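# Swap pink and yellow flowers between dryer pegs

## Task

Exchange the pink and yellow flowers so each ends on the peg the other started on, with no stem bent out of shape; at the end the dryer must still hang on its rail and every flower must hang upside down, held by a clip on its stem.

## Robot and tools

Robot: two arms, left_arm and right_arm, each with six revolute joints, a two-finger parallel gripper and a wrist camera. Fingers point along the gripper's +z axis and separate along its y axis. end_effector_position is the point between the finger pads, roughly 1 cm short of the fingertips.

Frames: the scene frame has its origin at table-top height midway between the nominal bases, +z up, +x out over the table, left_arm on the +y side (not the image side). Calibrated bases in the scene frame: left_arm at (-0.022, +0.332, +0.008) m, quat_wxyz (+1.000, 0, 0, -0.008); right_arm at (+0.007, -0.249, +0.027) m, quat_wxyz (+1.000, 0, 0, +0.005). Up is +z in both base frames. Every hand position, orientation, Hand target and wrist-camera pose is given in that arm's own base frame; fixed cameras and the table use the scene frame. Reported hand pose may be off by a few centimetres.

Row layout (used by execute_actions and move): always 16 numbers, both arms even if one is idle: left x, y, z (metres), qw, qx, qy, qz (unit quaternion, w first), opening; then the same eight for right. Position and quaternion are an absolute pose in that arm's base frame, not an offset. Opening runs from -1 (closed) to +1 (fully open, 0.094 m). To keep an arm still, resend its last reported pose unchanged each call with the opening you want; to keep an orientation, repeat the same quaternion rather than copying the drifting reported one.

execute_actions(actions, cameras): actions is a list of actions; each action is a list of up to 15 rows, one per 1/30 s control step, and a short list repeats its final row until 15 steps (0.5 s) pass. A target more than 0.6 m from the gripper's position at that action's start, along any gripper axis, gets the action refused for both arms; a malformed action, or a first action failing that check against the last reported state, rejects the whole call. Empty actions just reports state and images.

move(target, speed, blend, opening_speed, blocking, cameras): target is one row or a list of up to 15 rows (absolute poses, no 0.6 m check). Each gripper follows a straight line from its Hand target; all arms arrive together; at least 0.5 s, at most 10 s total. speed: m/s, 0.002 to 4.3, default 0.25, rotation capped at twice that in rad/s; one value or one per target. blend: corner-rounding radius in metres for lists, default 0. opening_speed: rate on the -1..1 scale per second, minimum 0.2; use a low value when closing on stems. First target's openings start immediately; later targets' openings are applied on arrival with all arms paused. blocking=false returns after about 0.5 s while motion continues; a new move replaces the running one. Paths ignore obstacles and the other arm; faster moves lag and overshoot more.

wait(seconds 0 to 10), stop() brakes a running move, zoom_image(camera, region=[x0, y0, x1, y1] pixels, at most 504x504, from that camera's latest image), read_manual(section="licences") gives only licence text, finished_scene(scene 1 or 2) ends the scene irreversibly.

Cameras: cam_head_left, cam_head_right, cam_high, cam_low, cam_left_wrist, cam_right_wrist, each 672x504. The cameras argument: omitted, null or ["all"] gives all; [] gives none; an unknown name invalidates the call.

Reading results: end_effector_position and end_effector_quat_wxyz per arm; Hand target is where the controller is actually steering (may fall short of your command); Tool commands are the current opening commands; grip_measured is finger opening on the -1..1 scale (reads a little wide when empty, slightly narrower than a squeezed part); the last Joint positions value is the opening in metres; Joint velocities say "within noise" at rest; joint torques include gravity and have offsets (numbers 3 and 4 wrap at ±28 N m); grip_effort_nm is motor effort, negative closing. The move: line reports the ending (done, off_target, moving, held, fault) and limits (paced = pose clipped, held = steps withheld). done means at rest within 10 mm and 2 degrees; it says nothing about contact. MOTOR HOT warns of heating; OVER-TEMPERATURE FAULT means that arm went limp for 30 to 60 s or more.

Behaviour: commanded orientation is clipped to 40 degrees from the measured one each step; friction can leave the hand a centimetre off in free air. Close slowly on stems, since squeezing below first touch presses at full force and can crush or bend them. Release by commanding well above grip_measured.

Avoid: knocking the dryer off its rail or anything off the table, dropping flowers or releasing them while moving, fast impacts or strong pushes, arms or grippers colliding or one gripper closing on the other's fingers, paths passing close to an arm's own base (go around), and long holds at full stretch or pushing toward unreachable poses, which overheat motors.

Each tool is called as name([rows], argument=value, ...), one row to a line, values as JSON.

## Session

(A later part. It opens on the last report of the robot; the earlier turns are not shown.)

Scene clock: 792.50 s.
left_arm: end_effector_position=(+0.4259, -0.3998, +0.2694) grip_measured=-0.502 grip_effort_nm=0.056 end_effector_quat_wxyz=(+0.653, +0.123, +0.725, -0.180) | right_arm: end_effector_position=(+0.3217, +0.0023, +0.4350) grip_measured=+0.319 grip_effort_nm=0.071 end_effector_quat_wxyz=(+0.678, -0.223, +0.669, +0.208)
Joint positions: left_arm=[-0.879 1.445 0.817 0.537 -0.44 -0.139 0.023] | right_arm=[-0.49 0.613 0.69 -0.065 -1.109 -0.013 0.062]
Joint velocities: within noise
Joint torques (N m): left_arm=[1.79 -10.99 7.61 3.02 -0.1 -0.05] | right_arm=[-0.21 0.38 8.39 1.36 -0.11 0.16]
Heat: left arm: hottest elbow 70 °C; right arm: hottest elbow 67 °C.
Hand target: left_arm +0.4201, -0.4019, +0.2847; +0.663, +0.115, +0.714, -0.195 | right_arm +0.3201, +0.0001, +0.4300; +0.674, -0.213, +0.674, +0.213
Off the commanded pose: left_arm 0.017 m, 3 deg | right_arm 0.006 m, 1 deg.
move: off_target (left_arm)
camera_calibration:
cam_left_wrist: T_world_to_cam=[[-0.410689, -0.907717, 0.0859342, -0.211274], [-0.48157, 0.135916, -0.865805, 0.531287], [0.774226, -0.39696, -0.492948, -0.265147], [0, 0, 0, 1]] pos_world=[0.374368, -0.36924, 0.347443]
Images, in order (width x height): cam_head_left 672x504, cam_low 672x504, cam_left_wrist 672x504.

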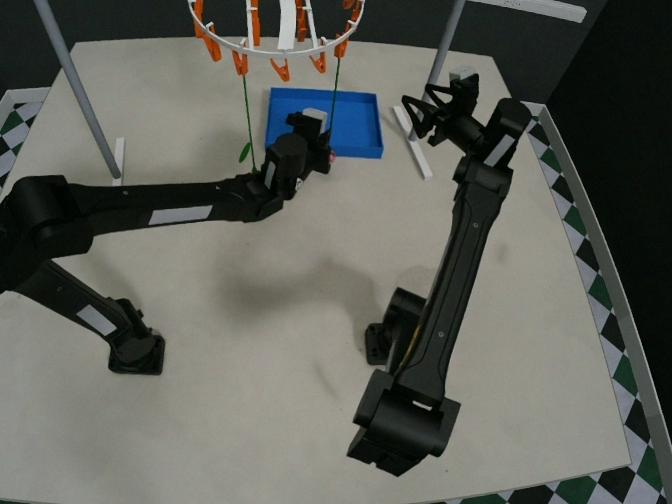

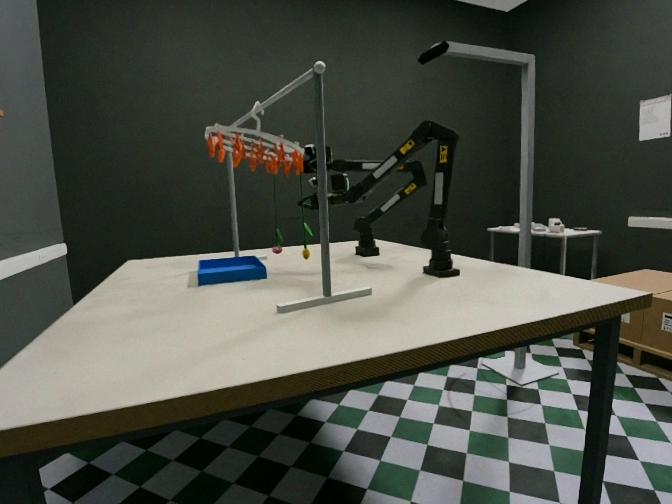

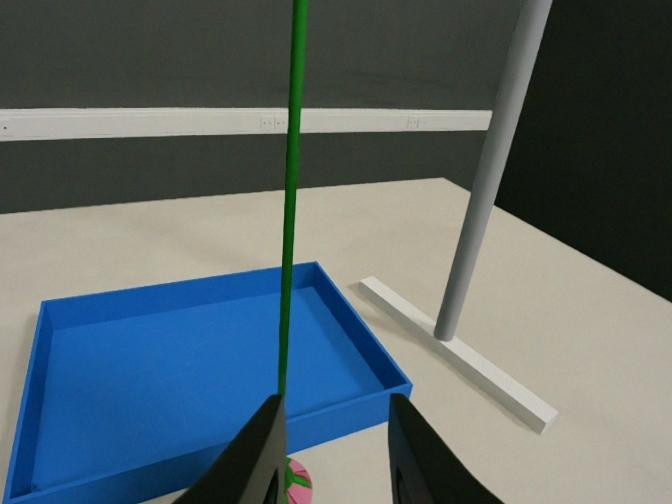

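move(target=[0.32,-0.355,0.25,0.6628,0.1148,0.7137,-0.1951,-0.5,0.32,0.0,0.43,0.6744,-0.2126,0.6744,0.2126,0.32], speed=0.12, cameras=["cam_head_left","cam_head_right","cam_left_wrist","cam_low","cam_high"])

zoom_image(camera="cam_low", region=[190, 110, 350, 270])

Scene clock: 796.87 s.
left_arm: end_effector_position=(+0.3246, -0.3533, +0.2378) grip_measured=-0.502 grip_effort_nm=0.056 end_effector_quat_wxyz=(+0.655, +0.124, +0.723, -0.179) | right_arm: end_effector_position=(+0.3217, +0.0023, +0.4350) grip_measured=+0.319 grip_effort_nm=0.066 end_effector_quat_wxyz=(+0.678, -0.223, +0.669, +0.208)
Joint positions: left_arm=[-1.027 1.253 0.528 0.632 -0.588 -0.148 0.023] | right_arm=[-0.49 0.613 0.69 -0.065 -1.109 -0.013 0.062]
Joint velocities: within noise
Joint torques (N m): left_arm=[1.79 -7.59 7.04 2.96 -0.1 -0.05] | right_arm=[-0.44 0.21 8.35 1.31 -0.12 0.16]
Heat: left arm: hottest elbow 69 °C; right arm: hottest elbow 66 °C.
Hand target: left_arm +0.3201, -0.3550, +0.2499; +0.663, +0.115, +0.714, -0.195 | right_arm +0.3201, +0.0001, +0.4301; +0.674, -0.213, +0.674, +0.213
Off the commanded pose: left_arm 0.013 m, 3 deg | right_arm 0.006 m, 1 deg.
move: off_target (left_arm)
camera_calibration:
cam_left_wrist: T_world_to_cam=[[-0.411079, -0.907889, 0.0821676, -0.206909], [-0.476461, 0.137138, -0.868434, 0.44834], [0.777174, -0.396144, -0.488949, -0.185551], [0, 0, 0, 1]] pos_world=[0.272766, -0.32284, 0.31563]
Images, in order (width x height): cam_head_left 672x504, cam_head_right 672x504, cam_high 672x504, cam_low 672x504, cam_left_wrist 672x504.

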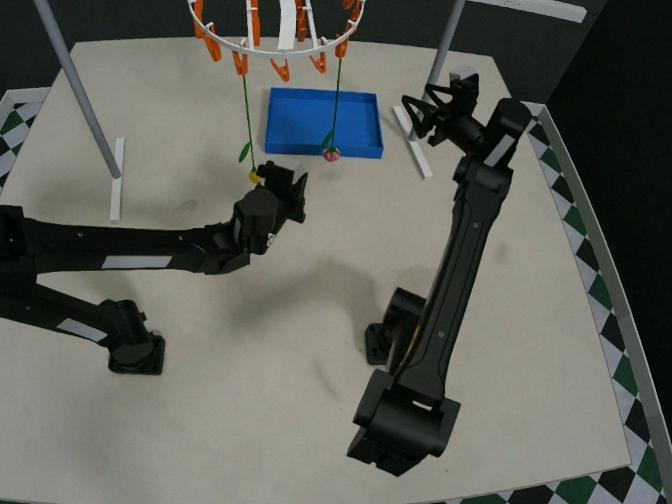

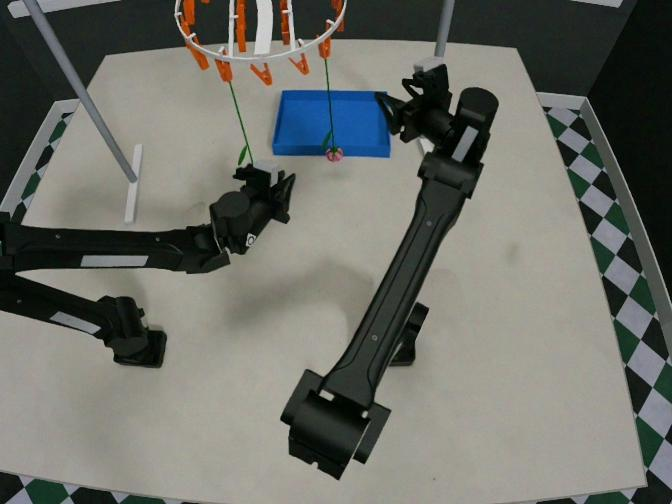

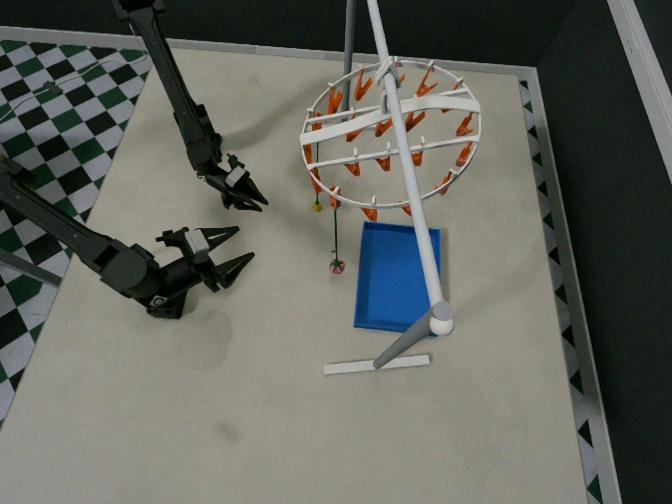

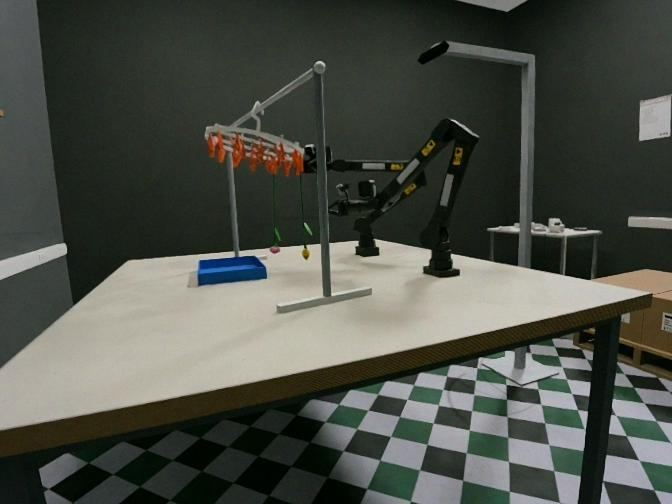

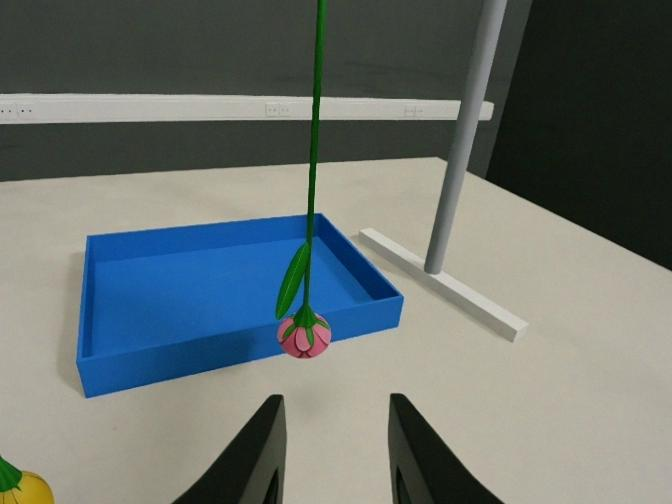

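Scaled by 3.150 from the camera's 672x504 image, which has a finer 960x720 frame.

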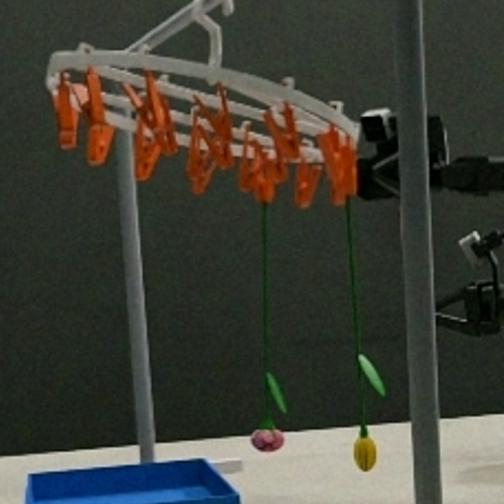

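finished_scene(scene=2)

The scene is finished: the task was done.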